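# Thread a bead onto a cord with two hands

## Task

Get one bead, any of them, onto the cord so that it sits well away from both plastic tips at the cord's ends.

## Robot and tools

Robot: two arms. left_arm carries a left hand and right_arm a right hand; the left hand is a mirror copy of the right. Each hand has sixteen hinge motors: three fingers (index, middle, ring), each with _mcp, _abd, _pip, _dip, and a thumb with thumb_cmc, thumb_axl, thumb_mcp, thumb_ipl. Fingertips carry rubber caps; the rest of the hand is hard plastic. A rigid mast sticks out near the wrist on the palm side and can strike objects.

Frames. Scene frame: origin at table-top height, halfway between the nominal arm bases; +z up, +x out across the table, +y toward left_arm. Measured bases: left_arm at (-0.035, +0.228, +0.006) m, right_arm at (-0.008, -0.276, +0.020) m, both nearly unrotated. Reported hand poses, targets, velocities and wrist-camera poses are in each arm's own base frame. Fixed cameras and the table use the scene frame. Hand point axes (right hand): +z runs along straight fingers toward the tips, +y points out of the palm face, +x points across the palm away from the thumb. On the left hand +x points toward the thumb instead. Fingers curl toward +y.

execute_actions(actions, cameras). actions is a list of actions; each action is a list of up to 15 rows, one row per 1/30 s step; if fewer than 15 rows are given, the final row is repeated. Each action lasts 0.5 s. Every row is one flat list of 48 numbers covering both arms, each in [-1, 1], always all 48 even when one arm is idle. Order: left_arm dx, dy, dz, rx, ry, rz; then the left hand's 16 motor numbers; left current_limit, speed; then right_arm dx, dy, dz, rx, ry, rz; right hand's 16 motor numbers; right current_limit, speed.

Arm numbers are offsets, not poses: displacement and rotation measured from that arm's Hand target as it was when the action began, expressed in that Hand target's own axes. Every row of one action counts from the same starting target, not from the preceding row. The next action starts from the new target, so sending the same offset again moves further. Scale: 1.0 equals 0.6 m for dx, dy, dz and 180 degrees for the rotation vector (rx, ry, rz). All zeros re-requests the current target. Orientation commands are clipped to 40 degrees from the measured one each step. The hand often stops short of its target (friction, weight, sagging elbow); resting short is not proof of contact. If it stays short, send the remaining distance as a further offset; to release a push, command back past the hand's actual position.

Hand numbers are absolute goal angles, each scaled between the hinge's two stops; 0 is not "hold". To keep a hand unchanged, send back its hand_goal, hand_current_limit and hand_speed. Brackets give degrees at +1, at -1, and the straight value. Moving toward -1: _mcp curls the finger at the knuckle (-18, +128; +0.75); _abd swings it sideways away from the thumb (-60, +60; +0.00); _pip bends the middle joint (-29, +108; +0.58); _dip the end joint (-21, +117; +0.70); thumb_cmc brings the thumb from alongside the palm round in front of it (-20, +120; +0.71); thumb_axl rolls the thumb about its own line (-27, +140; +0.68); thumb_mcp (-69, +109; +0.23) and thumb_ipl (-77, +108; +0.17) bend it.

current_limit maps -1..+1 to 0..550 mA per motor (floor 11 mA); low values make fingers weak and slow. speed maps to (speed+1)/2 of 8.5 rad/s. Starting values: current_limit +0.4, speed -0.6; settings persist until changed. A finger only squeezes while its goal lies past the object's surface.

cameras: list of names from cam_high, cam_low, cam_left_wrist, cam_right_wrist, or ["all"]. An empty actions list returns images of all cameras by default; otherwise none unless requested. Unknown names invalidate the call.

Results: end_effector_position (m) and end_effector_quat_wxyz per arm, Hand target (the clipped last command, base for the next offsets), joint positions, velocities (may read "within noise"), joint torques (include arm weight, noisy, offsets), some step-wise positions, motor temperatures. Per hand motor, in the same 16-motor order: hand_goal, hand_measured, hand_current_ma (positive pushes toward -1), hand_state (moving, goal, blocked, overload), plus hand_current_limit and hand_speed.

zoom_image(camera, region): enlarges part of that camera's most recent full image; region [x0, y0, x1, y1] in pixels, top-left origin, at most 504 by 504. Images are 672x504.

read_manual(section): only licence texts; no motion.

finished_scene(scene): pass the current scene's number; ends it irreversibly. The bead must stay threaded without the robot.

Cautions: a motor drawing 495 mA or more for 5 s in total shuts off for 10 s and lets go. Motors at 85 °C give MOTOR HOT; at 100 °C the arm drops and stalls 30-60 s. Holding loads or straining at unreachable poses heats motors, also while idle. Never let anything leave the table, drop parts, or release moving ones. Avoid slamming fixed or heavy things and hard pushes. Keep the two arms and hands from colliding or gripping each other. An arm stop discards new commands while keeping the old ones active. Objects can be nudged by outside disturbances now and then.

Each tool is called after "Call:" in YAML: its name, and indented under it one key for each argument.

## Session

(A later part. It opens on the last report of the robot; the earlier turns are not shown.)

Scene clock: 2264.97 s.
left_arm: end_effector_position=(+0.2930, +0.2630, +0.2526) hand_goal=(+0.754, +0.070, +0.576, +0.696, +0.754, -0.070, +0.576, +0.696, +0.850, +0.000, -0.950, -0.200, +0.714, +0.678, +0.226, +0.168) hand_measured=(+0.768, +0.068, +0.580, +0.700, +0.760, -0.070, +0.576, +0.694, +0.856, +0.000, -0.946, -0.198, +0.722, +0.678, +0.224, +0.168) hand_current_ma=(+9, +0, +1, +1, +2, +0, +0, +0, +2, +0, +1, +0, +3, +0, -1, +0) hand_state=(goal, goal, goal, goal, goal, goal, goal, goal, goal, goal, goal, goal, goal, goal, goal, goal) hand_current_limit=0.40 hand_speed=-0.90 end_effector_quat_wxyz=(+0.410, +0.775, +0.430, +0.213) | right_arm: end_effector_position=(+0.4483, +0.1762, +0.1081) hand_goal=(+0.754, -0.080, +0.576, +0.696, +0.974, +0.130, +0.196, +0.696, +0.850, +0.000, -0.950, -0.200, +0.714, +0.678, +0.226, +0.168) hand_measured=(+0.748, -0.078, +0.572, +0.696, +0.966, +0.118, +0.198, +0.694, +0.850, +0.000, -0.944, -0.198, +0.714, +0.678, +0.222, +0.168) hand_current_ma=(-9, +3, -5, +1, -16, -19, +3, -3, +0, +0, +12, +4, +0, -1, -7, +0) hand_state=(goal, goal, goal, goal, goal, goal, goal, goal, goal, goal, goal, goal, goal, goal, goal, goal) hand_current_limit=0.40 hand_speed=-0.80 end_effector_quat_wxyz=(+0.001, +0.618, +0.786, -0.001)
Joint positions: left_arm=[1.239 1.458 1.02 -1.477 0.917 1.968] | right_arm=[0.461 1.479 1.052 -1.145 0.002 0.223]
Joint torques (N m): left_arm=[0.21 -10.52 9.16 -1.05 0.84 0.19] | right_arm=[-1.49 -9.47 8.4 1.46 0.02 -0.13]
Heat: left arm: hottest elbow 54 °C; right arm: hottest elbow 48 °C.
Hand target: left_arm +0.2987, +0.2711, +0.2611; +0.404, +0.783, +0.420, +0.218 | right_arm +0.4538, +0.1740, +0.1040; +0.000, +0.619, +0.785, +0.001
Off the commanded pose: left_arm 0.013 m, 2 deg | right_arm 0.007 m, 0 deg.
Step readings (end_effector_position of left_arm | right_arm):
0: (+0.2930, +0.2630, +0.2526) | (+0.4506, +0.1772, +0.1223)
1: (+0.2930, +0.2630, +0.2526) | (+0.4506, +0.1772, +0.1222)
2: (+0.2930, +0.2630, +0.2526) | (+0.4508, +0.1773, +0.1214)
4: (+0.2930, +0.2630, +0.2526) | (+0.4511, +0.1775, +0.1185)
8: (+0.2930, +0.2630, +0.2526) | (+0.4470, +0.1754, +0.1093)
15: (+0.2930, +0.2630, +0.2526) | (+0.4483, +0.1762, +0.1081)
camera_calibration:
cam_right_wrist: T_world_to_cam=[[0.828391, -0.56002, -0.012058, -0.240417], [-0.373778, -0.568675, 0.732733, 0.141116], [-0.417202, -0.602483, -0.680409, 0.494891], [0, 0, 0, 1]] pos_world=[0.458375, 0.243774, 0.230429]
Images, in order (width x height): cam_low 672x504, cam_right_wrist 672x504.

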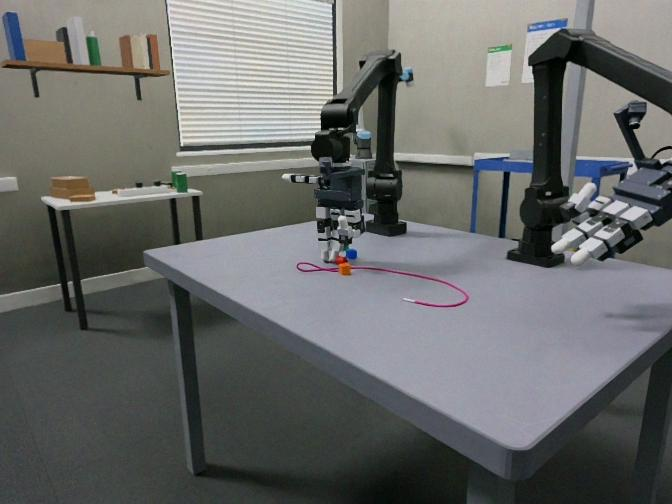

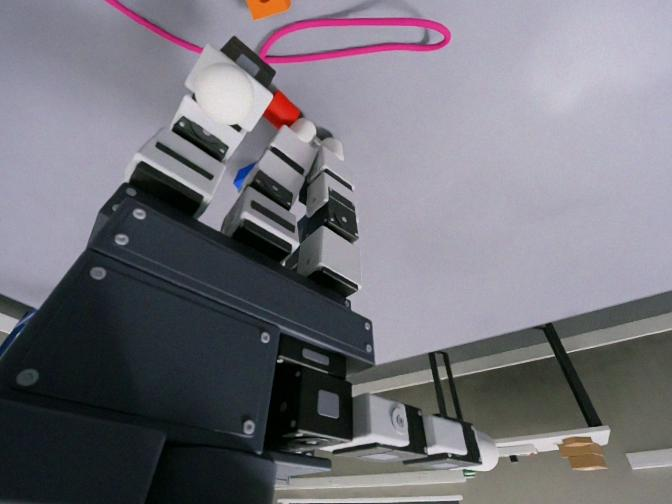

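Call:
execute_actions:
  actions:
    - [[0,0,0,0,0,0,0.754,0.07,0.576,0.696,0.754,-0.07,0.576,0.696,0.85,0,-0.95,-0.2,0.714,0.678,0.226,0.168,0.4,-0.9,0,0,0.01,0,0,0,0.754,-0.08,0.576,0.696,0.973,0.05,0.196,0.696,0.85,0,-0.95,-0.2,0.714,0.678,0.226,0.168,0.4,-0.92]]
    - [[0,0,0,0,0,0,0.754,0.07,0.576,0.696,0.754,-0.07,0.576,0.696,0.85,0,-0.95,-0.2,0.714,0.678,0.226,0.168,0.4,-0.9,0,0,0,0,0,0,0.754,-0.08,0.576,0.696,0.973,-0.21,0.196,0.696,0.85,0,-0.95,-0.2,0.714,0.678,0.226,0.168,0.4,-0.88]]
  cameras: ["cam_right_wrist","cam_low"]

Call:
zoom_image:
  camera: "cam_right_wrist"
  region: [230, 60, 380, 175]

Call:
zoom_image:
  camera: "cam_low"
  region: [295, 225, 365, 285]

Scene clock: 2281.20 s.
left_arm: end_effector_position=(+0.2930, +0.2630, +0.2526) hand_goal=(+0.754, +0.070, +0.576, +0.696, +0.754, -0.070, +0.576, +0.696, +0.850, +0.000, -0.950, -0.200, +0.714, +0.678, +0.226, +0.168) hand_measured=(+0.768, +0.068, +0.580, +0.700, +0.760, -0.070, +0.576, +0.694, +0.856, +0.000, -0.946, -0.198, +0.722, +0.678, +0.224, +0.168) hand_current_ma=(+9, +0, +1, +1, +2, +0, +0, +0, +2, +0, +1, +0, +3, +0, -1, +0) hand_state=(goal, goal, goal, goal, goal, goal, goal, goal, goal, goal, goal, goal, goal, goal, goal, goal) hand_current_limit=0.40 hand_speed=-0.90 end_effector_quat_wxyz=(+0.410, +0.775, +0.430, +0.213) | right_arm: end_effector_position=(+0.4495, +0.1770, +0.1050) hand_goal=(+0.754, -0.080, +0.576, +0.696, +0.974, -0.210, +0.196, +0.696, +0.850, +0.000, -0.950, -0.200, +0.714, +0.678, +0.226, +0.168) hand_measured=(+0.748, -0.086, +0.572, +0.696, +0.966, -0.202, +0.198, +0.694, +0.850, +0.000, -0.944, -0.198, +0.714, +0.678, +0.222, +0.168) hand_current_ma=(-9, -8, -4, +0, -15, +11, +2, -3, +0, +0, +12, +4, +0, -1, -7, +0) hand_state=(goal, goal, goal, goal, goal, goal, goal, goal, goal, goal, goal, goal, goal, goal, goal, goal) hand_current_limit=0.40 hand_speed=-0.88 end_effector_quat_wxyz=(+0.002, +0.618, +0.786, +0.003)
Joint positions: left_arm=[1.239 1.458 1.02 -1.477 0.917 1.968] | right_arm=[0.461 1.481 1.044 -1.126 0.001 0.223]
Joint torques (N m): left_arm=[0.21 -10.58 9.14 -1.06 0.84 0.18] | right_arm=[-1.49 -9.17 8.24 1.4 0.04 -0.13]
Motor temperatures (°C): left_arm=[20 26 55 23 27 22] | right_arm=[21 29 49 21 23 23]
Heat: left arm: hottest elbow 55 °C; right arm: hottest elbow 49 °C.
Hand target: left_arm +0.2987, +0.2711, +0.2611; +0.404, +0.783, +0.420, +0.218 | right_arm +0.4537, +0.1741, +0.0981; +0.000, +0.619, +0.785, +0.001
Off the commanded pose: left_arm 0.013 m, 2 deg | right_arm 0.009 m, 0 deg.
Step readings (end_effector_position of left_arm | right_arm):
0: (+0.2930, +0.2630, +0.2526) | (+0.4483, +0.1762, +0.1081)
1: (+0.2930, +0.2630, +0.2526) | (+0.4483, +0.1762, +0.1081)
2: (+0.2930, +0.2630, +0.2526) | (+0.4484, +0.1763, +0.1079)
4: (+0.2930, +0.2630, +0.2526) | (+0.4490, +0.1766, +0.1077)
8: (+0.2930, +0.2630, +0.2526) | (+0.4500, +0.1771, +0.1075)
15: (+0.2930, +0.2630, +0.2526) | (+0.4504, +0.1773, +0.1072)
16: (+0.2930, +0.2630, +0.2526) | (+0.4505, +0.1773, +0.1072)
17: (+0.2930, +0.2630, +0.2526) | (+0.4505, +0.1773, +0.1072)
19: (+0.2930, +0.2630, +0.2526) | (+0.4506, +0.1774, +0.1071)
23: (+0.2930, +0.2630, +0.2526) | (+0.4498, +0.1771, +0.1057)
30: (+0.2930, +0.2630, +0.2526) | (+0.4495, +0.1770, +0.1050)
camera_calibration:
cam_right_wrist: T_world_to_cam=[[0.828438, -0.560011, -0.00878707, -0.241356], [-0.378799, -0.571786, 0.727717, 0.147527], [-0.412554, -0.59954, -0.685821, 0.491685], [0, 0, 0, 1]] pos_world=[0.458679, 0.243977, 0.22773]
Images, in order (width x height): cam_low 672x504, cam_right_wrist 672x504.

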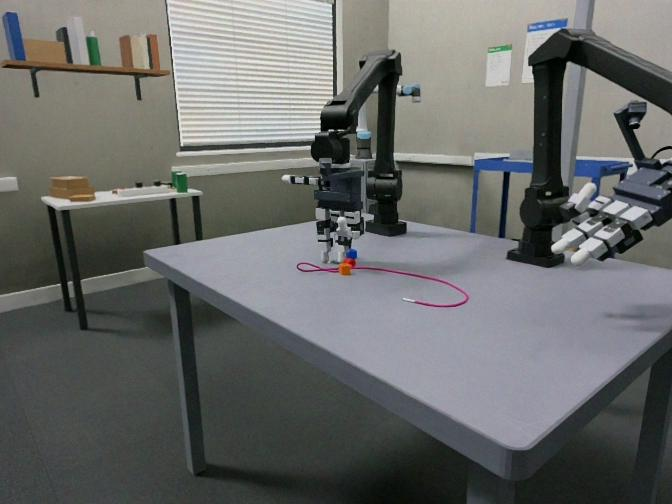

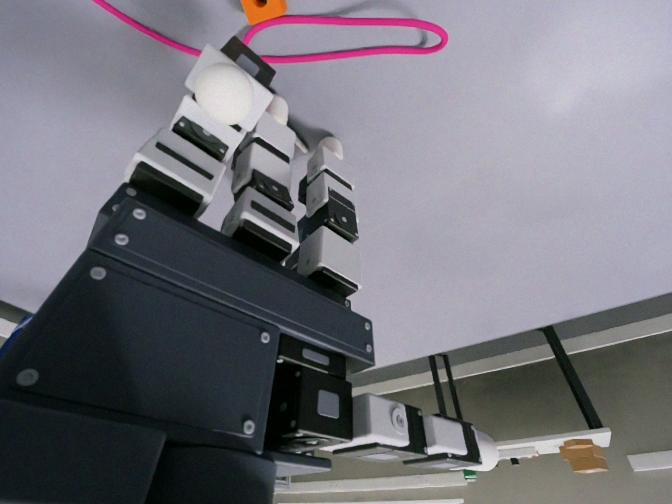

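Scaled by 3.360 from the camera's 672x504 image, which has a finer 960x720 frame.

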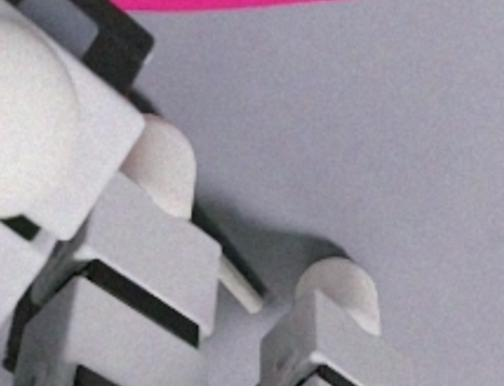

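Scaled by 7.200 from the camera's 672x504 image, which has a finer 960x720 frame.

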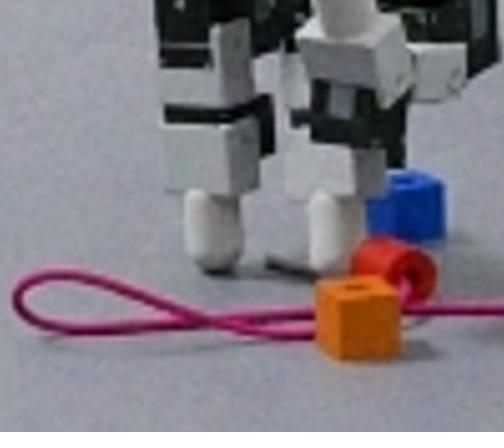

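Call:
execute_actions:
  actions:
    - [[0,0,0,0,0,0,0.754,0.07,0.576,0.696,0.754,-0.07,0.576,0.696,0.85,0,-0.95,-0.2,0.714,0.678,0.226,0.168,0.4,-0.9,0,0,-0.1,0,0,0,0.754,-0.05,0.576,0.696,0.973,-0.15,0.196,0.696,0.85,0,-0.95,-0.2,0.714,0.678,0.226,0.168,0.4,-0.85]]
    - [[0,0,0,0,0,0,0.754,0.07,0.576,0.696,0.754,-0.07,0.576,0.696,0.85,0,-0.95,-0.2,0.714,0.678,0.226,0.168,0.4,-0.9,0,0.06,-0.06,0,0,0,0.754,0,0.576,0.696,0.754,-0.1,0.576,0.696,0.85,0,-0.95,-0.2,0.714,0.678,0.226,0.168,0.4,-0.8]]
  cameras: ["cam_right_wrist","cam_low"]

Call:
zoom_image:
  camera: "cam_right_wrist"
  region: [220, 0, 370, 115]

Call:
zoom_image:
  camera: "cam_low"
  region: [295, 225, 365, 285]

Scene clock: 2294.37 s.
left_arm: end_effector_position=(+0.2930, +0.2630, +0.2526) hand_goal=(+0.754, +0.070, +0.576, +0.696, +0.754, -0.070, +0.576, +0.696, +0.850, +0.000, -0.950, -0.200, +0.714, +0.678, +0.226, +0.168) hand_measured=(+0.768, +0.068, +0.580, +0.700, +0.760, -0.070, +0.576, +0.694, +0.856, +0.000, -0.946, -0.198, +0.722, +0.678, +0.224, +0.168) hand_current_ma=(+9, +0, +1, +1, +2, +0, +0, +0, +2, +0, +1, +0, +3, +0, -1, +0) hand_state=(goal, goal, goal, goal, goal, goal, goal, goal, goal, goal, goal, goal, goal, goal, goal, goal) hand_current_limit=0.40 hand_speed=-0.90 end_effector_quat_wxyz=(+0.410, +0.775, +0.430, +0.213) | right_arm: end_effector_position=(+0.4744, +0.1812, +0.1772) hand_goal=(+0.754, +0.000, +0.576, +0.696, +0.754, -0.100, +0.576, +0.696, +0.850, +0.000, -0.950, -0.200, +0.714, +0.678, +0.226, +0.168) hand_measured=(+0.752, -0.004, +0.574, +0.696, +0.754, -0.104, +0.572, +0.694, +0.850, +0.000, -0.944, -0.198, +0.714, +0.678, +0.222, +0.168) hand_current_ma=(-4, -4, -4, -1, +1, -4, -5, -3, +0, +0, +12, +4, +0, -1, -7, +0) hand_state=(goal, goal, goal, goal, goal, goal, goal, goal, goal, goal, goal, goal, goal, goal, goal, goal) hand_current_limit=0.40 hand_speed=-0.80 end_effector_quat_wxyz=(-0.005, +0.619, +0.786, -0.011)
Joint positions: left_arm=[1.239 1.458 1.02 -1.477 0.917 1.968] | right_arm=[0.445 1.498 1.269 -1.367 0.001 0.208]
Joint torques (N m): left_arm=[0.21 -10.58 9.14 -1.05 0.84 0.19] | right_arm=[-1.55 -10.87 12.82 0.18 0.06 -0.14]
Motor temperatures (°C): left_arm=[20 26 55 23 27 22] | right_arm=[21 28 48 21 23 23]
Heat: left arm: hottest elbow 55 °C; right arm: hottest elbow 48 °C.
Hand target: left_arm +0.2987, +0.2711, +0.2611; +0.404, +0.783, +0.420, +0.218 | right_arm +0.4886, +0.1822, +0.1940; +0.000, +0.619, +0.785, +0.001
Off the commanded pose: left_arm 0.013 m, 2 deg | right_arm 0.022 m, 2 deg.
Step readings (end_effector_position of left_arm | right_arm):
0: (+0.2930, +0.2630, +0.2526) | (+0.4495, +0.1770, +0.1050)
1: (+0.2930, +0.2630, +0.2526) | (+0.4495, +0.1770, +0.1050)
2: (+0.2930, +0.2630, +0.2526) | (+0.4479, +0.1762, +0.1046)
4: (+0.2930, +0.2630, +0.2526) | (+0.4431, +0.1739, +0.1050)
8: (+0.2930, +0.2630, +0.2526) | (+0.4339, +0.1693, +0.1124)
15: (+0.2930, +0.2630, +0.2526) | (+0.4383, +0.1715, +0.1323)
16: (+0.2930, +0.2630, +0.2526) | (+0.4389, +0.1716, +0.1336)
17: (+0.2930, +0.2630, +0.2526) | (+0.4395, +0.1712, +0.1362)
19: (+0.2930, +0.2630, +0.2526) | (+0.4431, +0.1721, +0.1445)
23: (+0.2930, +0.2630, +0.2526) | (+0.4648, +0.1789, +0.1735)
30: (+0.2930, +0.2630, +0.2526) | (+0.4749, +0.1813, +0.1871)
camera_calibration:
cam_right_wrist: T_world_to_cam=[[0.827109, -0.56149, -0.0249058, -0.255283], [-0.358342, -0.560962, 0.746266, 0.0919193], [-0.432992, -0.608318, -0.665182, 0.56162], [0, 0, 0, 1]] pos_world=[0.487262, 0.249868, 0.298625]
Images, in order (width x height): cam_low 672x504, cam_right_wrist 672x504.

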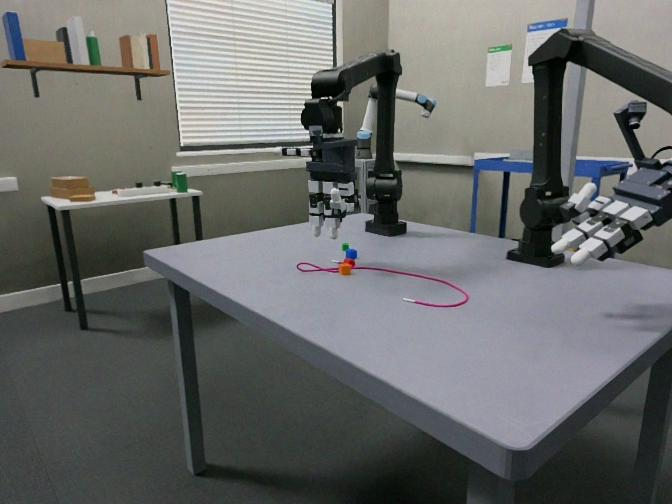

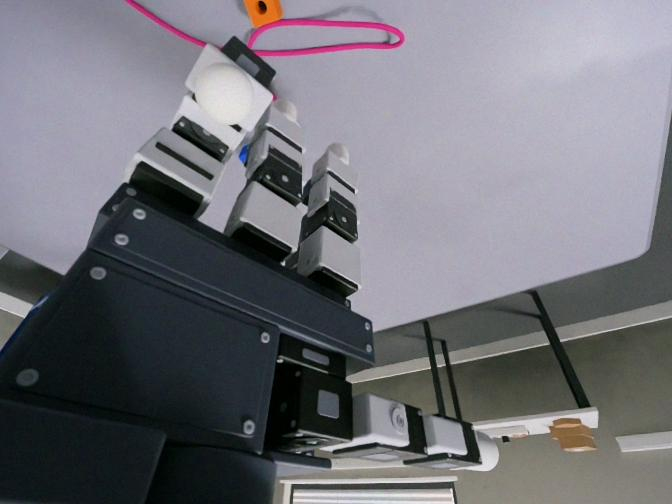

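Scaled by 3.360 from the camera's 672x504 image, which has a finer 960x720 frame.

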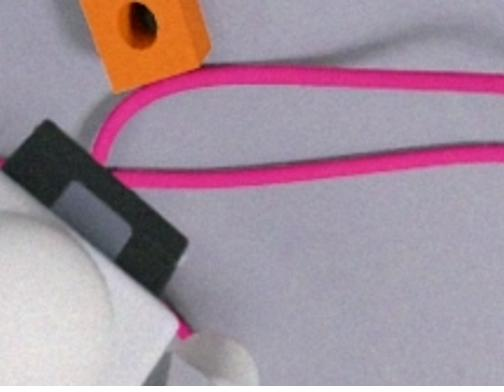

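Scaled by 7.200 from the camera's 672x504 image, which has a finer 960x720 frame.

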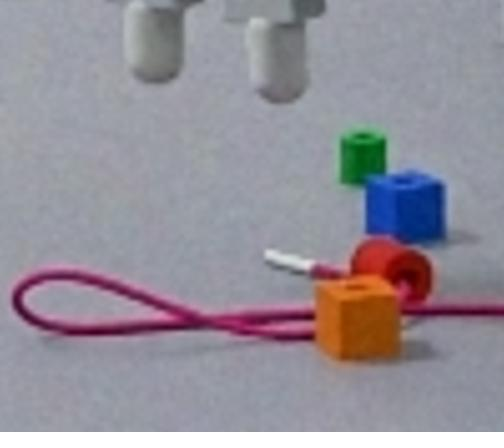

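Call:
execute_actions:
  actions:
    - [[0,0,0,0,0,0,0.754,0.07,0.576,0.696,0.754,-0.07,0.576,0.696,0.85,0,-0.95,-0.2,0.714,0.678,0.226,0.168,0.4,-0.9,-0.06,0.1,0,0,0,0,0.754,0.07,0.576,0.696,0.754,-0.07,0.576,0.696,0.85,0,-0.95,-0.2,0.714,0.678,0.226,0.168,0.4,-0.85]]
    - [[0,0,0,0,0,0,0.754,0.07,0.576,0.696,0.754,-0.07,0.576,0.696,0.85,0,-0.95,-0.2,0.714,0.678,0.226,0.168,0.4,-0.9,-0.1,0,0,0,0,0,0.754,0.07,0.576,0.696,0.754,-0.07,0.576,0.696,0.85,0,-0.95,-0.2,0.714,0.678,0.226,0.168,0.4,-0.8]]
  cameras: ["cam_right_wrist","cam_high"]

Call:
zoom_image:
  camera: "cam_right_wrist"
  region: [180, 0, 380, 150]

Call:
zoom_image:
  camera: "cam_high"
  region: [270, 190, 350, 250]

Scene clock: 2311.03 s.
left_arm: end_effector_position=(+0.2930, +0.2630, +0.2526) hand_goal=(+0.754, +0.070, +0.576, +0.696, +0.754, -0.070, +0.576, +0.696, +0.850, +0.000, -0.950, -0.200, +0.714, +0.678, +0.226, +0.168) hand_measured=(+0.768, +0.068, +0.580, +0.700, +0.760, -0.070, +0.576, +0.694, +0.856, +0.000, -0.946, -0.198, +0.722, +0.678, +0.224, +0.168) hand_current_ma=(+9, +0, +1, +1, +2, +0, +0, +0, +2, +0, +1, +0, +3, +0, -1, +0) hand_state=(goal, goal, goal, goal, goal, goal, goal, goal, goal, goal, goal, goal, goal, goal, goal, goal) hand_current_limit=0.40 hand_speed=-0.90 end_effector_quat_wxyz=(+0.410, +0.775, +0.430, +0.213) | right_arm: end_effector_position=(+0.5552, +0.0944, +0.1711) hand_goal=(+0.754, +0.070, +0.576, +0.696, +0.754, -0.070, +0.576, +0.696, +0.850, +0.000, -0.950, -0.200, +0.714, +0.678, +0.226, +0.168) hand_measured=(+0.752, +0.068, +0.574, +0.696, +0.754, -0.072, +0.574, +0.694, +0.850, +0.000, -0.944, -0.198, +0.714, +0.678, +0.222, +0.168) hand_current_ma=(-2, -3, -3, -1, +0, -2, -3, -3, +0, +0, +12, +4, +0, -1, -7, +0) hand_state=(goal, goal, goal, goal, goal, goal, goal, goal, goal, goal, goal, goal, goal, goal, goal, goal) hand_current_limit=0.40 hand_speed=-0.80 end_effector_quat_wxyz=(-0.011, +0.626, +0.779, -0.015)
Joint positions: left_arm=[1.239 1.458 1.02 -1.477 0.917 1.968] | right_arm=[0.209 1.634 1.416 -1.389 0.002 -0.007]
Joint torques (N m): left_arm=[0.21 -10.58 9.14 -1.05 0.84 0.19] | right_arm=[0.03 -13.68 13.41 0.06 -0.01 -0.13]
Motor temperatures (°C): left_arm=[20 26 55 23 27 22] | right_arm=[21 29 52 21 23 23]
Heat: left arm: hottest elbow 55 °C; right arm: hottest elbow 52 °C.
Hand target: left_arm +0.2987, +0.2711, +0.2611; +0.404, +0.783, +0.420, +0.218 | right_arm +0.5694, +0.1030, +0.1940; +0.000, +0.619, +0.785, +0.001
Off the commanded pose: left_arm 0.013 m, 2 deg | right_arm 0.028 m, 2 deg.
Step readings (end_effector_position of left_arm | right_arm):
0: (+0.2930, +0.2630, +0.2526) | (+0.4744, +0.1812, +0.1772)
1: (+0.2930, +0.2630, +0.2526) | (+0.4747, +0.1812, +0.1773)
2: (+0.2930, +0.2630, +0.2526) | (+0.4767, +0.1809, +0.1778)
4: (+0.2930, +0.2630, +0.2526) | (+0.4885, +0.1783, +0.1801)
8: (+0.2930, +0.2630, +0.2526) | (+0.5262, +0.1621, +0.1827)
15: (+0.2930, +0.2630, +0.2526) | (+0.5402, +0.1504, +0.1718)
16: (+0.2930, +0.2630, +0.2526) | (+0.5399, +0.1505, +0.1713)
17: (+0.2930, +0.2630, +0.2526) | (+0.5405, +0.1484, +0.1712)
19: (+0.2930, +0.2630, +0.2526) | (+0.5422, +0.1446, +0.1712)
23: (+0.2930, +0.2630, +0.2526) | (+0.5499, +0.1169, +0.1711)
30: (+0.2930, +0.2630, +0.2526) | (+0.5552, +0.0930, +0.1711)
camera_calibration:
cam_right_wrist: T_world_to_cam=[[0.815403, -0.577759, -0.0362391, -0.360897], [-0.359808, -0.554854, 0.750117, 0.0763024], [-0.453494, -0.598608, -0.660312, 0.549342], [0, 0, 0, 1]] pos_world=[0.570854, 0.162666, 0.292423]
Images, in order (width x height): cam_high 672x504, cam_right_wrist 672x504.

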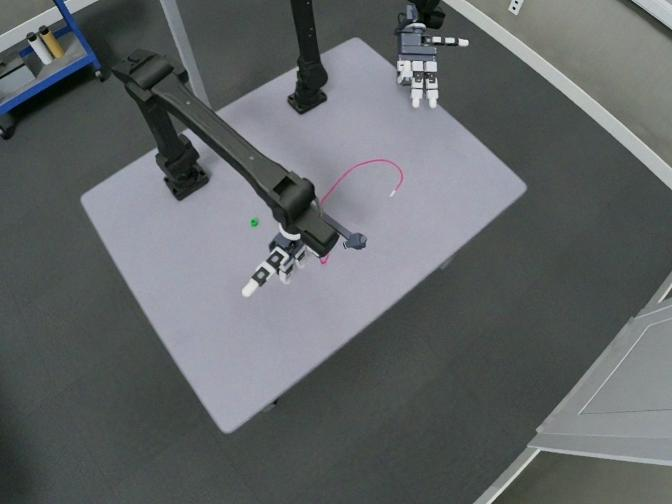

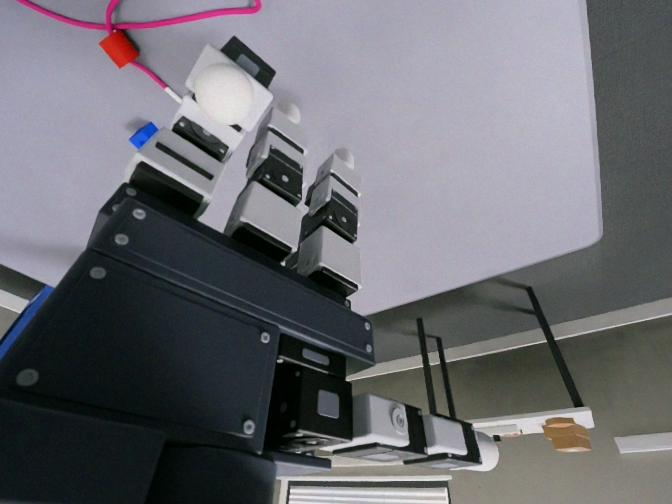

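Scaled by 2.520 from the camera's 672x504 image, which has a finer 960x720 frame.

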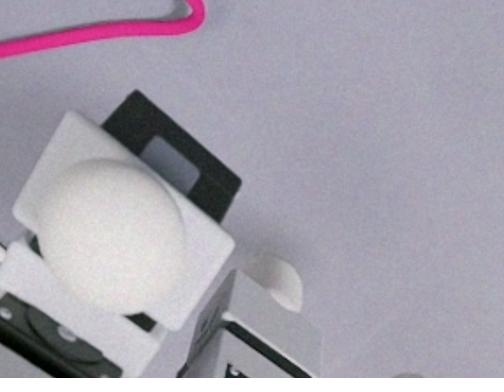

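Scaled by 6.300 from the camera's 672x504 image, which has a finer 960x720 frame.

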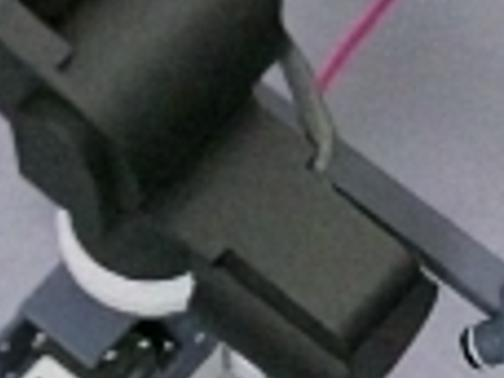

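Call:
zoom_image:
  camera: "cam_right_wrist"
  region: [80, 0, 200, 110]

Scaled by 4.200 from the camera's 672x504 image, which has a finer 960x720 frame.

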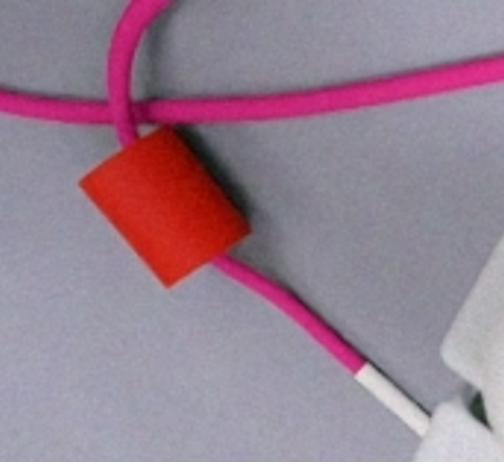

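Call:
execute_actions:
  actions:
    - [[0,0,0,0,0,0,0.754,0.07,0.576,0.696,0.754,-0.07,0.576,0.696,0.85,0,-0.95,-0.2,0.714,0.678,0.226,0.168,0.4,-0.9,0.0345,-0.101,0,0,0,0,0.754,0.07,0.576,0.696,0.754,-0.07,0.576,0.696,0.85,0,-0.95,-0.2,0.714,0.678,0.226,0.168,0.4,-0.85]]
    - [[0,0,0,0,0,0,0.754,0.07,0.576,0.696,0.754,-0.07,0.576,0.696,0.85,0,-0.95,-0.2,0.714,0.678,0.226,0.168,0.4,-0.9,0.0345,-0.101,0,0,0,0,0.754,0.07,0.576,0.696,0.754,-0.07,0.576,0.696,0.85,0,-0.95,-0.2,0.714,0.678,0.226,0.168,0.4,-0.85]]
    - [[0,0,0,0,0,0,0.754,0.07,0.576,0.696,0.754,-0.07,0.576,0.696,0.85,0,-0.95,-0.2,0.714,0.678,0.226,0.168,0.4,-0.9,0.0345,-0.101,0,0,0,0.177,0.754,0.07,0.576,0.696,0.754,-0.07,0.576,0.696,0.85,0,-0.95,-0.2,0.714,0.678,0.226,0.168,0.4,-0.85]]
    - [[0,0,0,0,0,0,0.754,0.07,0.576,0.696,0.754,-0.07,0.576,0.696,0.85,0,-0.95,-0.2,0.714,0.678,0.226,0.168,0.4,-0.9,0,0,0,0,0,0.177,0.754,0.07,0.576,0.696,0.754,-0.07,0.576,0.696,0.85,0,-0.95,-0.2,0.714,0.678,0.226,0.168,0.4,-0.85]]
    - [[0,0,0,0,0,0,0.754,0.07,0.576,0.696,0.754,-0.07,0.576,0.696,0.85,0,-0.95,-0.2,0.714,0.678,0.226,0.168,0.4,-0.9,0,0,0,0,0,0.177,0.754,0.07,0.576,0.696,0.754,-0.07,0.576,0.696,0.85,0,-0.95,-0.2,0.714,0.678,0.226,0.168,0.4,-0.85]]
    - [[0,0,0,0,0,0,0.754,0.07,0.576,0.696,0.754,-0.07,0.576,0.696,0.85,0,-0.95,-0.2,0.714,0.678,0.226,0.168,0.4,-0.9,0,0,0.07,0,0,0,0.754,0.07,0.576,0.696,0.754,-0.07,0.576,0.696,0.85,0,-0.95,-0.2,0.714,0.678,0.226,0.168,0.4,-0.85]]
  cameras: ["cam_right_wrist","cam_low"]

Call:
zoom_image:
  camera: "cam_right_wrist"
  region: [200, 40, 400, 190]

Call:
zoom_image:
  camera: "cam_low"
  region: [295, 225, 365, 285]

Scene clock: 2366.97 s.
left_arm: end_effector_position=(+0.2930, +0.2630, +0.2526) hand_goal=(+0.754, +0.070, +0.576, +0.696, +0.754, -0.070, +0.576, +0.696, +0.850, +0.000, -0.950, -0.200, +0.714, +0.678, +0.226, +0.168) hand_measured=(+0.768, +0.068, +0.580, +0.700, +0.760, -0.070, +0.576, +0.694, +0.856, +0.000, -0.946, -0.198, +0.722, +0.678, +0.224, +0.168) hand_current_ma=(+9, +0, +1, +1, +2, +0, +0, +0, +2, +0, +1, +0, +3, +0, -1, +0) hand_state=(goal, goal, goal, goal, goal, goal, goal, goal, goal, goal, goal, goal, goal, goal, goal, goal) hand_current_limit=0.40 hand_speed=-0.90 end_effector_quat_wxyz=(+0.410, +0.775, +0.430, +0.213) | right_arm: end_effector_position=(+0.3722, +0.1228, +0.1525) hand_goal=(+0.754, +0.070, +0.576, +0.696, +0.754, -0.070, +0.576, +0.696, +0.850, +0.000, -0.950, -0.200, +0.714, +0.678, +0.226, +0.168) hand_measured=(+0.752, +0.068, +0.574, +0.696, +0.752, -0.072, +0.574, +0.694, +0.850, +0.000, -0.944, -0.198, +0.714, +0.678, +0.222, +0.168) hand_current_ma=(-3, -2, -3, -1, -3, -2, -3, -3, -1, +0, +12, +4, -1, -1, -7, +0) hand_state=(goal, goal, goal, goal, goal, goal, goal, goal, goal, goal, goal, goal, goal, goal, goal, goal) hand_current_limit=0.40 hand_speed=-0.85 end_effector_quat_wxyz=(+0.001, +0.997, +0.081, -0.006)
Joint positions: left_arm=[1.239 1.458 1.02 -1.477 0.917 1.968] | right_arm=[0.504 1.527 1.229 -1.285 -0.003 1.913]
Joint torques (N m): left_arm=[0.21 -10.64 9.13 -1.05 0.84 0.19] | right_arm=[-1.49 -11.05 9.1 1.22 0.18 0.07]
Motor temperatures (°C): left_arm=[20 26 55 23 27 22] | right_arm=[21 30 63 21 23 23]
Heat: left arm: hottest elbow 55 °C; right arm: hottest elbow 63 °C.
Hand target: left_arm +0.2987, +0.2711, +0.2611; +0.404, +0.783, +0.420, +0.218 | right_arm +0.3782, +0.1210, +0.1518; +0.000, +0.998, +0.069, +0.001
Off the commanded pose: left_arm 0.013 m, 2 deg | right_arm 0.006 m, 2 deg.
Step readings (end_effector_position of left_arm | right_arm):
0: (+0.2930, +0.2630, +0.2526) | (+0.5552, +0.0945, +0.1711)
1: (+0.2930, +0.2630, +0.2526) | (+0.5552, +0.0945, +0.1711)
2: (+0.2930, +0.2630, +0.2526) | (+0.5542, +0.0952, +0.1711)
4: (+0.2930, +0.2630, +0.2526) | (+0.5447, +0.0952, +0.1694)
8: (+0.2930, +0.2630, +0.2526) | (+0.5136, +0.0984, +0.1695)
15: (+0.2930, +0.2630, +0.2526) | (+0.5044, +0.1050, +0.1871)
16: (+0.2930, +0.2630, +0.2526) | (+0.5038, +0.1049, +0.1870)
17: (+0.2930, +0.2630, +0.2526) | (+0.5010, +0.1054, +0.1853)
19: (+0.2930, +0.2630, +0.2526) | (+0.4858, +0.1046, +0.1784)
23: (+0.2930, +0.2630, +0.2526) | (+0.4502, +0.1059, +0.1711)
30: (+0.2930, +0.2630, +0.2526) | (+0.4413, +0.1118, +0.1868)
31: (+0.2930, +0.2630, +0.2526) | (+0.4408, +0.1118, +0.1867)
32: (+0.2930, +0.2630, +0.2526) | (+0.4379, +0.1130, +0.1855)
34: (+0.2930, +0.2630, +0.2526) | (+0.4248, +0.1133, +0.1813)
38: (+0.2930, +0.2630, +0.2526) | (+0.3912, +0.1245, +0.1781)
45: (+0.2930, +0.2630, +0.2526) | (+0.3757, +0.1234, +0.1855)
46: (+0.2930, +0.2630, +0.2526) | (+0.3748, +0.1212, +0.1855)
47: (+0.2930, +0.2630, +0.2526) | (+0.3723, +0.1194, +0.1849)
49: (+0.2930, +0.2630, +0.2526) | (+0.3665, +0.1164, +0.1820)
53: (+0.2930, +0.2630, +0.2526) | (+0.3649, +0.1173, +0.1766)
60: (+0.2930, +0.2630, +0.2526) | (+0.3662, +0.1119, +0.1739)
61: (+0.2930, +0.2630, +0.2526) | (+0.3656, +0.1114, +0.1745)
62: (+0.2930, +0.2630, +0.2526) | (+0.3639, +0.1115, +0.1749)
64: (+0.2930, +0.2630, +0.2526) | (+0.3635, +0.1150, +0.1775)
68: (+0.2930, +0.2630, +0.2526) | (+0.3702, +0.1233, +0.1815)
75: (+0.2930, +0.2630, +0.2526) | (+0.3670, +0.1187, +0.1775)
76: (+0.2930, +0.2630, +0.2526) | (+0.3663, +0.1181, +0.1771)
77: (+0.2930, +0.2630, +0.2526) | (+0.3663, +0.1180, +0.1766)
79: (+0.2930, +0.2630, +0.2526) | (+0.3695, +0.1201, +0.1739)
83: (+0.2930, +0.2630, +0.2526) | (+0.3748, +0.1237, +0.1642)
90: (+0.2930, +0.2630, +0.2526) | (+0.3719, +0.1225, +0.1526)
camera_calibration:
cam_right_wrist: T_world_to_cam=[[-0.621136, -0.783696, -0.00329472, 0.358975], [-0.531469, 0.418132, 0.736686, -0.0133559], [-0.57596, 0.459334, -0.676227, 0.38923], [0, 0, 0, 1]] pos_world=[0.440055, 0.108126, 0.27423]
Images, in order (width x height): cam_low 672x504, cam_right_wrist 672x504.

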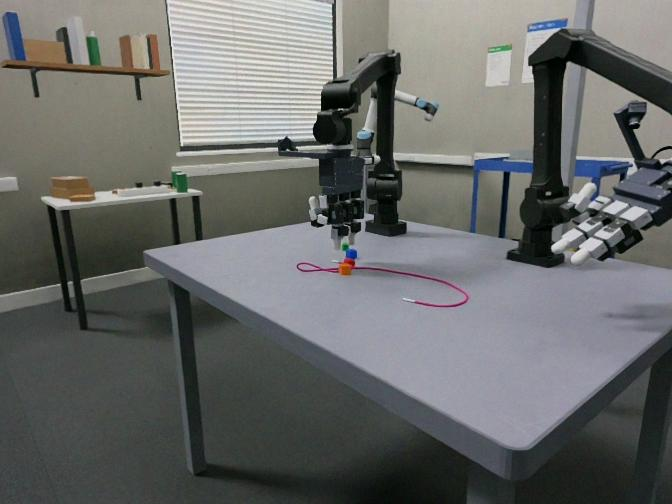

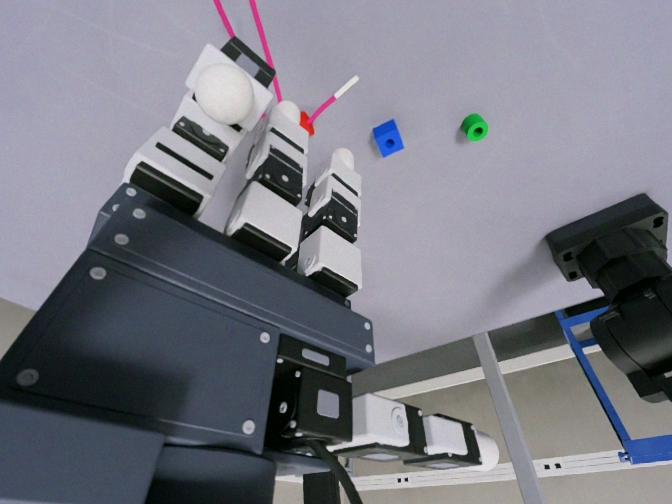

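Scaled by 2.520 from the camera's 672x504 image, which has a finer 960x720 frame.

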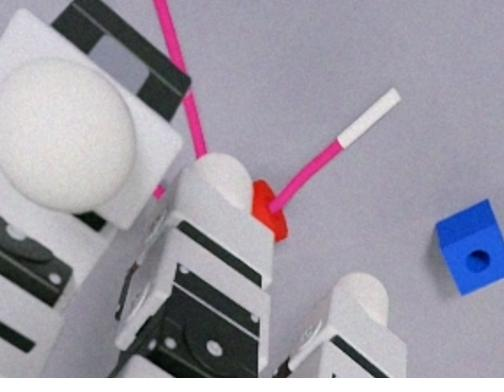

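Scaled by 7.200 from the camera's 672x504 image, which has a finer 960x720 frame.

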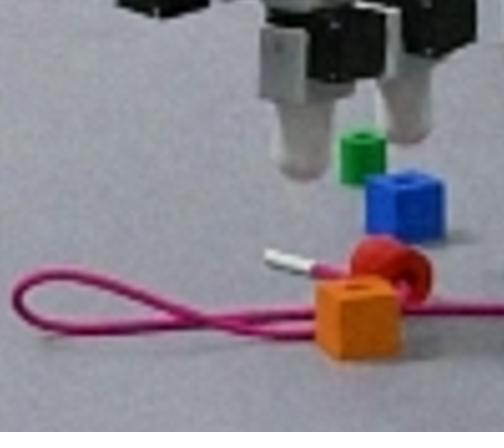

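Call:
execute_actions:
  actions:
    - [[0,0,0,0,0,0,0.754,0.07,0.576,0.696,0.754,-0.07,0.576,0.696,0.85,0,-0.95,-0.2,0.714,0.678,0.226,0.168,0.4,-0.9,0,0.003,0.04,0,0,0,0.754,0.07,0.576,0.696,0.754,-0.07,0.576,0.696,0.85,0,-0.95,-0.2,0.714,0.678,0.226,0.168,0.4,-0.85]]
    - [[0,0,0,0,0,0,0.754,0.07,0.576,0.696,0.754,-0.07,0.576,0.696,0.85,0,-0.95,-0.2,0.714,0.678,0.226,0.168,0.4,-0.9,0,0,0.04,0,0,0,0.754,0.07,0.576,0.696,0.754,-0.07,0.576,0.696,0.85,0,-0.95,-0.2,0.714,0.678,0.226,0.168,0.4,-0.85]]
  cameras: ["cam_right_wrist","cam_low"]

Call:
zoom_image:
  camera: "cam_right_wrist"
  region: [230, 60, 400, 190]

Call:
zoom_image:
  camera: "cam_low"
  region: [295, 225, 365, 285]

Scene clock: 2410.17 s.
left_arm: end_effector_position=(+0.2930, +0.2630, +0.2526) hand_goal=(+0.754, +0.070, +0.576, +0.696, +0.754, -0.070, +0.576, +0.696, +0.850, +0.000, -0.950, -0.200, +0.714, +0.678, +0.226, +0.168) hand_measured=(+0.768, +0.068, +0.580, +0.700, +0.760, -0.070, +0.576, +0.694, +0.856, +0.000, -0.946, -0.198, +0.722, +0.678, +0.224, +0.168) hand_current_ma=(+9, +0, +1, +1, +2, +0, +0, +0, +2, +0, +1, +0, +3, +0, -1, +0) hand_state=(goal, goal, goal, goal, goal, goal, goal, goal, goal, goal, goal, goal, goal, goal, goal, goal) hand_current_limit=0.40 hand_speed=-0.90 end_effector_quat_wxyz=(+0.410, +0.775, +0.430, +0.213) | right_arm: end_effector_position=(+0.3717, +0.1216, +0.1058) hand_goal=(+0.754, +0.070, +0.576, +0.696, +0.754, -0.070, +0.576, +0.696, +0.850, +0.000, -0.950, -0.200, +0.714, +0.678, +0.226, +0.168) hand_measured=(+0.752, +0.068, +0.574, +0.696, +0.752, -0.068, +0.574, +0.694, +0.850, +0.000, -0.944, -0.198, +0.714, +0.678, +0.222, +0.168) hand_current_ma=(-3, -2, -3, -1, -4, +2, -3, -3, -1, +0, +12, +4, -1, -1, -7, +0) hand_state=(goal, goal, goal, goal, goal, goal, goal, goal, goal, goal, goal, goal, goal, goal, goal, goal) hand_current_limit=0.40 hand_speed=-0.85 end_effector_quat_wxyz=(+0.001, +0.997, +0.080, -0.006)
Joint positions: left_arm=[1.239 1.458 1.02 -1.477 0.917 1.968] | right_arm=[0.503 1.568 1.146 -1.161 -0.003 1.913]
Joint torques (N m): left_arm=[0.21 -10.58 9.14 -1.05 0.84 0.18] | right_arm=[-1.67 -11.22 8.59 1.37 0.17 0.02]
Motor temperatures (°C): left_arm=[20 26 55 23 27 22] | right_arm=[21 29 51 21 23 23]
Heat: left arm: hottest elbow 55 °C; right arm: hottest elbow 51 °C.
Hand target: left_arm +0.2987, +0.2711, +0.2611; +0.404, +0.783, +0.420, +0.218 | right_arm +0.3784, +0.1192, +0.1038; +0.000, +0.998, +0.069, +0.001
Off the commanded pose: left_arm 0.013 m, 2 deg | right_arm 0.007 m, 1 deg.
Step readings (end_effector_position of left_arm | right_arm):
0: (+0.2930, +0.2630, +0.2526) | (+0.3722, +0.1228, +0.1525)
1: (+0.2930, +0.2630, +0.2526) | (+0.3723, +0.1229, +0.1523)
2: (+0.2930, +0.2630, +0.2526) | (+0.3728, +0.1230, +0.1512)
4: (+0.2930, +0.2630, +0.2526) | (+0.3741, +0.1237, +0.1466)
8: (+0.2930, +0.2630, +0.2526) | (+0.3720, +0.1224, +0.1360)
15: (+0.2930, +0.2630, +0.2526) | (+0.3718, +0.1217, +0.1292)
16: (+0.2930, +0.2630, +0.2526) | (+0.3720, +0.1218, +0.1290)
17: (+0.2930, +0.2630, +0.2526) | (+0.3727, +0.1222, +0.1281)
19: (+0.2930, +0.2630, +0.2526) | (+0.3743, +0.1230, +0.1238)
23: (+0.2930, +0.2630, +0.2526) | (+0.3727, +0.1222, +0.1129)
30: (+0.2930, +0.2630, +0.2526) | (+0.3717, +0.1216, +0.1058)
camera_calibration:
cam_right_wrist: T_world_to_cam=[[-0.622906, -0.78229, -0.00319398, 0.358035], [-0.530692, 0.419563, 0.736432, 0.0208353], [-0.574764, 0.460423, -0.676504, 0.357322], [0, 0, 0, 1]] pos_world=[0.439455, 0.106826, 0.22753]
Images, in order (width x height): cam_low 672x504, cam_right_wrist 672x504.

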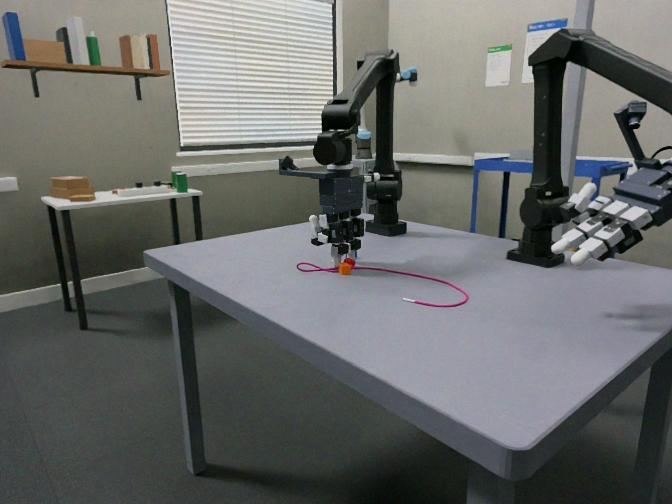

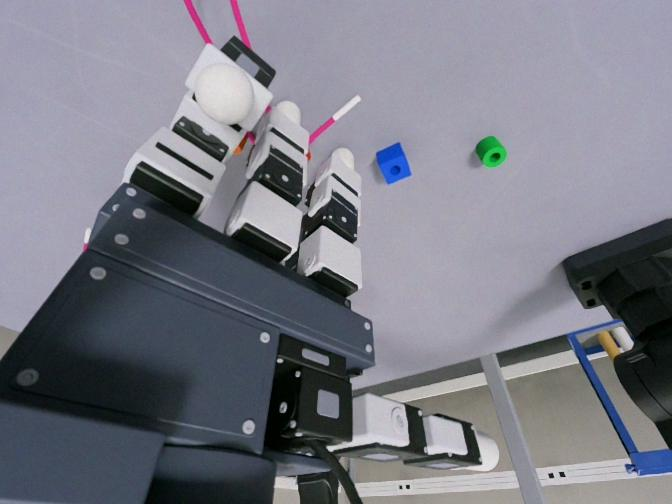

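Scaled by 2.965 from the camera's 672x504 image, which has a finer 960x720 frame.

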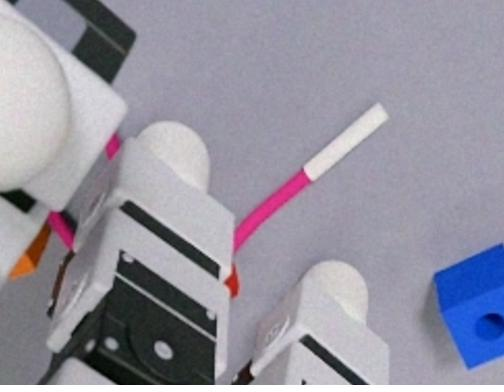

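Scaled by 7.200 from the camera's 672x504 image, which has a finer 960x720 frame.

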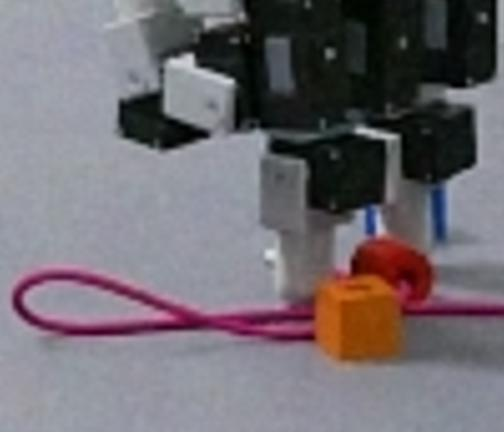

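Call:
execute_actions:
  actions:
    - [[0,0,0,0,0,0,0.754,0.07,0.576,0.696,0.754,-0.07,0.576,0.696,0.85,0,-0.95,-0.2,0.714,0.678,0.226,0.168,0.4,-0.9,0,0,0,0,0,0,0.754,-0.3,0.576,0.696,0.754,0.3,0.576,0.696,0.85,0,-0.95,-0.2,0.714,0.678,0.226,0.168,0.5,-0.9]]
    - [[0,0,0,0,0,0,0.754,0.07,0.576,0.696,0.754,-0.07,0.576,0.696,0.85,0,-0.95,-0.2,0.714,0.678,0.226,0.168,0.4,-0.9,0,0,0,0,0,0,0.754,-0.3,0.576,0.696,0.754,0.3,0.576,0.696,0.85,0,-0.95,-0.2,0.714,0.678,0.226,0.168,0.6,-0.9]]
    - [[0,0,0,0,0,0,0.754,0.07,0.576,0.696,0.754,-0.07,0.576,0.696,0.85,0,-0.95,-0.2,0.714,0.678,0.226,0.168,0.4,-0.9,0,0,0,0,0,0,0.754,-0.3,0.576,0.696,0.754,0.3,0.576,0.696,0.85,0,-0.95,-0.2,0.714,0.678,0.226,0.168,0.6,-0.9]]
  cameras: ["cam_right_wrist"]

Scene clock: 2446.37 s.
left_arm: end_effector_position=(+0.2930, +0.2630, +0.2526) hand_goal=(+0.754, +0.070, +0.576, +0.696, +0.754, -0.070, +0.576, +0.696, +0.850, +0.000, -0.950, -0.200, +0.714, +0.678, +0.226, +0.168) hand_measured=(+0.768, +0.068, +0.580, +0.700, +0.760, -0.070, +0.576, +0.694, +0.856, +0.000, -0.946, -0.198, +0.722, +0.678, +0.224, +0.168) hand_current_ma=(+9, +0, +1, +1, +2, +0, +0, +0, +2, +0, +1, +0, +3, +0, -1, +0) hand_state=(goal, goal, goal, goal, goal, goal, goal, goal, goal, goal, goal, goal, goal, goal, goal, goal) hand_current_limit=0.40 hand_speed=-0.90 end_effector_quat_wxyz=(+0.410, +0.775, +0.430, +0.213) | right_arm: end_effector_position=(+0.3743, +0.1222, +0.1054) hand_goal=(+0.754, -0.300, +0.576, +0.696, +0.754, +0.300, +0.576, +0.696, +0.850, +0.000, -0.950, -0.200, +0.714, +0.678, +0.226, +0.168) hand_measured=(+0.752, -0.122, +0.574, +0.696, +0.752, +0.080, +0.574, +0.694, +0.850, +0.000, -0.944, -0.198, +0.714, +0.678, +0.222, +0.168) hand_current_ma=(-3, +440, -3, -1, -4, -440, -3, -3, -1, +0, +12, +4, -1, -1, -7, +0) hand_state=(goal, blocked, goal, goal, goal, blocked, goal, goal, goal, goal, goal, goal, goal, goal, goal, goal) hand_current_limit=0.60 hand_speed=-0.90 end_effector_quat_wxyz=(+0.000, +0.997, +0.079, -0.001)
Joint positions: left_arm=[1.239 1.458 1.02 -1.477 0.917 1.968] | right_arm=[0.501 1.568 1.146 -1.15 -0.001 1.913]
Joint torques (N m): left_arm=[0.15 -10.58 9.14 -1.05 0.84 0.19] | right_arm=[-1.55 -11.22 8.65 0.94 0.1 0.02]
Motor temperatures (°C): left_arm=[20 26 55 23 27 22] | right_arm=[21 30 51 21 23 23]
Heat: left arm: hottest elbow 55 °C; right arm: hottest elbow 51 °C.
Hand target: left_arm +0.2987, +0.2711, +0.2611; +0.404, +0.783, +0.420, +0.218 | right_arm +0.3784, +0.1192, +0.1038; +0.000, +0.998, +0.069, +0.001
Off the commanded pose: left_arm 0.013 m, 2 deg | right_arm 0.005 m, 1 deg.
Step readings (end_effector_position of left_arm | right_arm):
0: (+0.2930, +0.2630, +0.2526) | (+0.3717, +0.1216, +0.1058)
1: (+0.2930, +0.2630, +0.2526) | (+0.3717, +0.1216, +0.1058)
2: (+0.2930, +0.2630, +0.2526) | (+0.3718, +0.1216, +0.1058)
4: (+0.2930, +0.2630, +0.2526) | (+0.3724, +0.1219, +0.1057)
8: (+0.2930, +0.2630, +0.2526) | (+0.3734, +0.1222, +0.1055)
15: (+0.2930, +0.2630, +0.2526) | (+0.3740, +0.1222, +0.1054)
16: (+0.2930, +0.2630, +0.2526) | (+0.3743, +0.1222, +0.1054)
17: (+0.2930, +0.2630, +0.2526) | (+0.3743, +0.1222, +0.1054)
19: (+0.2930, +0.2630, +0.2526) | (+0.3743, +0.1222, +0.1054)
23: (+0.2930, +0.2630, +0.2526) | (+0.3743, +0.1222, +0.1054)
30: (+0.2930, +0.2630, +0.2526) | (+0.3743, +0.1222, +0.1054)
31: (+0.2930, +0.2630, +0.2526) | (+0.3743, +0.1222, +0.1054)
32: (+0.2930, +0.2630, +0.2526) | (+0.3743, +0.1222, +0.1054)
34: (+0.2930, +0.2630, +0.2526) | (+0.3743, +0.1222, +0.1054)
38: (+0.2930, +0.2630, +0.2526) | (+0.3743, +0.1222, +0.1054)
45: (+0.2930, +0.2630, +0.2526) | (+0.3743, +0.1222, +0.1054)
camera_calibration:
cam_right_wrist: T_world_to_cam=[[-0.62375, -0.781533, -0.0119074, 0.361125], [-0.53751, 0.417833, 0.73246, 0.025475], [-0.567467, 0.463273, -0.680706, 0.355643], [0, 0, 0, 1]] pos_world=[0.44076, 0.106827, 0.227729]
Images, in order (width x height): cam_right_wrist 672x504.

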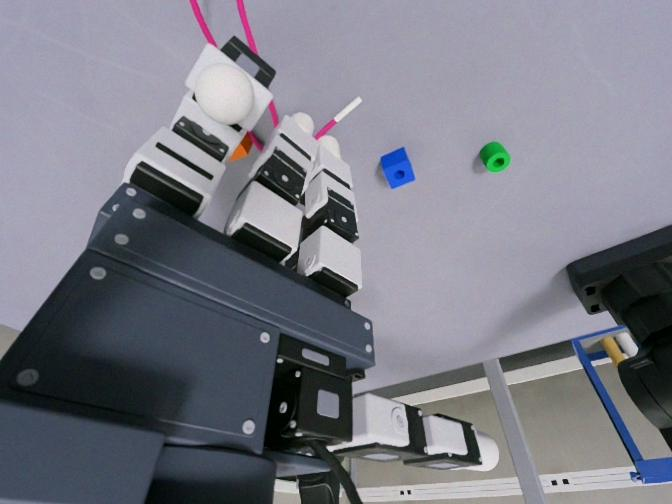

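Call:
execute_actions:
  actions:
    - [[0,0,0,0,0,0,0.754,0.07,0.576,0.696,0.754,-0.07,0.576,0.696,0.85,0,-0.95,-0.2,0.714,0.678,0.226,0.168,0.4,-0.9,0,0,-0.06,0,0,0,0.754,-0.3,0.576,0.696,0.754,0.3,0.576,0.696,0.85,0,-0.95,-0.2,0.714,0.678,0.226,0.168,0.6,-0.9]]
    - [[0,0,0,0,0,0,0.754,0.07,0.576,0.696,0.754,-0.07,0.576,0.696,0.85,0,-0.95,-0.2,0.714,0.678,0.226,0.168,0.4,-0.9,0,0,-0.06,0,0,0,0.754,-0.3,0.576,0.696,0.754,0.3,0.576,0.696,0.85,0,-0.95,-0.2,0.714,0.678,0.226,0.168,0.6,-0.9]]
  cameras: ["cam_right_wrist", "cam_low", "cam_high", "cam_left_wrist"]

Scene clock: 2457.73 s.
left_arm: end_effector_position=(+0.2930, +0.2630, +0.2526) hand_goal=(+0.754, +0.070, +0.576, +0.696, +0.754, -0.070, +0.576, +0.696, +0.850, +0.000, -0.950, -0.200, +0.714, +0.678, +0.226, +0.168) hand_measured=(+0.768, +0.068, +0.580, +0.700, +0.760, -0.070, +0.576, +0.694, +0.856, +0.000, -0.946, -0.198, +0.722, +0.678, +0.224, +0.168) hand_current_ma=(+9, +0, +1, +1, +2, +0, +0, +0, +2, +0, +1, +0, +3, +0, -1, +0) hand_state=(goal, goal, goal, goal, goal, goal, goal, goal, goal, goal, goal, goal, goal, goal, goal, goal) hand_current_limit=0.40 hand_speed=-0.90 end_effector_quat_wxyz=(+0.410, +0.775, +0.430, +0.213) | right_arm: end_effector_position=(+0.3655, +0.1174, +0.1575) hand_goal=(+0.754, -0.300, +0.576, +0.696, +0.754, +0.300, +0.576, +0.696, +0.850, +0.000, -0.950, -0.200, +0.714, +0.678, +0.226, +0.168) hand_measured=(+0.752, -0.122, +0.574, +0.696, +0.752, +0.080, +0.574, +0.694, +0.850, +0.000, -0.944, -0.198, +0.714, +0.678, +0.222, +0.168) hand_current_ma=(-3, +440, -3, -1, -3, -440, -3, -3, -1, +0, +12, +4, -1, -1, -7, +0) hand_state=(goal, blocked, goal, goal, goal, blocked, goal, goal, goal, goal, goal, goal, goal, goal, goal, goal) hand_current_limit=0.60 hand_speed=-0.90 end_effector_quat_wxyz=(+0.008, +0.997, +0.079, -0.018)
Joint positions: left_arm=[1.239 1.458 1.02 -1.477 0.917 1.968] | right_arm=[0.501 1.521 1.231 -1.321 -0.001 1.913]
Joint torques (N m): left_arm=[0.21 -10.58 9.13 -1.05 0.83 0.18] | right_arm=[-1.49 -12.04 12.41 -0.13 0.11 0.02]
Motor temperatures (°C): left_arm=[20 26 55 23 27 22] | right_arm=[21 30 51 21 23 23]
Heat: left arm: hottest elbow 55 °C; right arm: hottest elbow 51 °C.
Hand target: left_arm +0.2987, +0.2711, +0.2611; +0.404, +0.783, +0.420, +0.218 | right_arm +0.3784, +0.1192, +0.1758; +0.000, +0.998, +0.069, +0.001
Off the commanded pose: left_arm 0.013 m, 2 deg | right_arm 0.022 m, 3 deg.
Step readings (end_effector_position of left_arm | right_arm):
0: (+0.2930, +0.2630, +0.2526) | (+0.3743, +0.1222, +0.1054)
1: (+0.2930, +0.2630, +0.2526) | (+0.3743, +0.1222, +0.1054)
2: (+0.2930, +0.2630, +0.2526) | (+0.3738, +0.1219, +0.1055)
4: (+0.2930, +0.2630, +0.2526) | (+0.3700, +0.1198, +0.1067)
8: (+0.2930, +0.2630, +0.2526) | (+0.3619, +0.1154, +0.1097)
15: (+0.2930, +0.2630, +0.2526) | (+0.3621, +0.1155, +0.1154)
16: (+0.2930, +0.2630, +0.2526) | (+0.3624, +0.1157, +0.1166)
17: (+0.2930, +0.2630, +0.2526) | (+0.3618, +0.1153, +0.1184)
19: (+0.2930, +0.2630, +0.2526) | (+0.3608, +0.1148, +0.1255)
23: (+0.2930, +0.2630, +0.2526) | (+0.3621, +0.1155, +0.1426)
30: (+0.2930, +0.2630, +0.2526) | (+0.3662, +0.1178, +0.1573)
camera_calibration:
cam_left_wrist: T_world_to_cam=[[-0.709956, -0.447942, -0.543425, 0.437681], [-0.518656, 0.854562, -0.0268142, -0.113278], [0.476401, 0.262814, -0.83903, 0.1289], [0, 0, 0, 1]] pos_world=[0.190573, 0.258983, 0.34296]
cam_right_wrist: T_world_to_cam=[[-0.623533, -0.781449, 0.0233118, 0.346928], [-0.512831, 0.431341, 0.74226, -0.0276051], [-0.590093, 0.450869, -0.669707, 0.396339], [0, 0, 0, 1]] pos_world=[0.436041, 0.104317, 0.277833]

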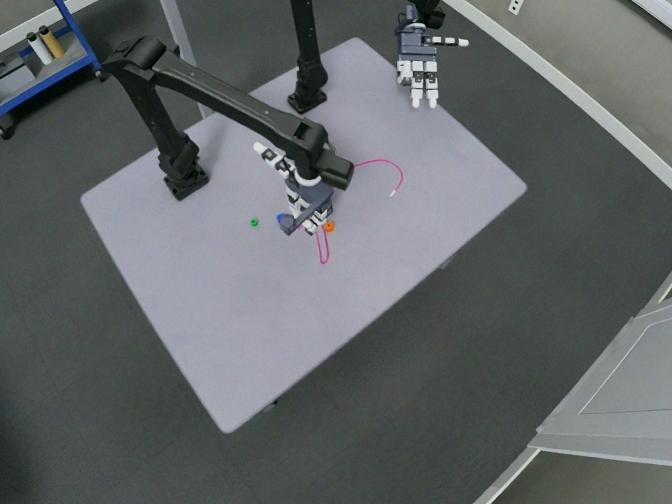

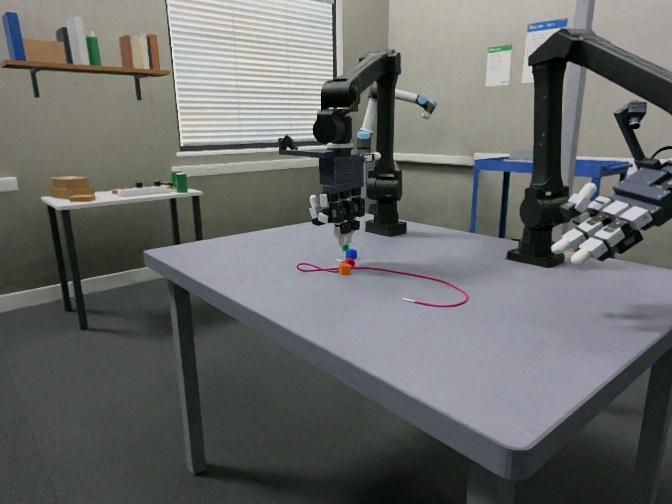

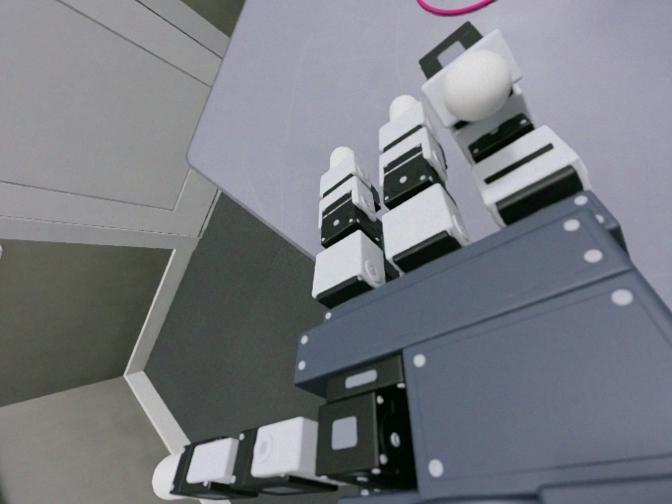

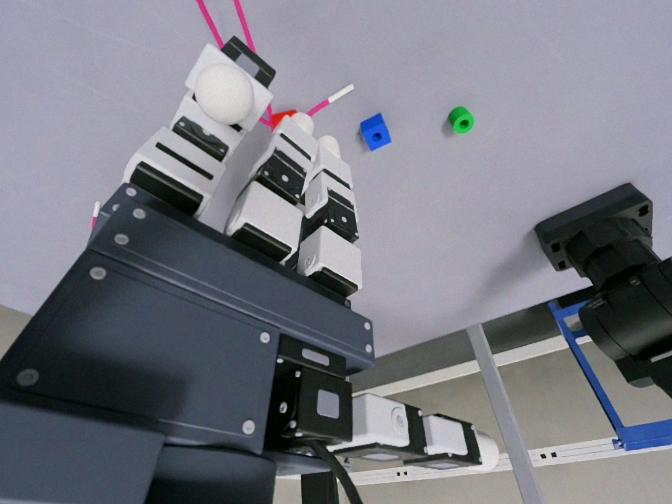

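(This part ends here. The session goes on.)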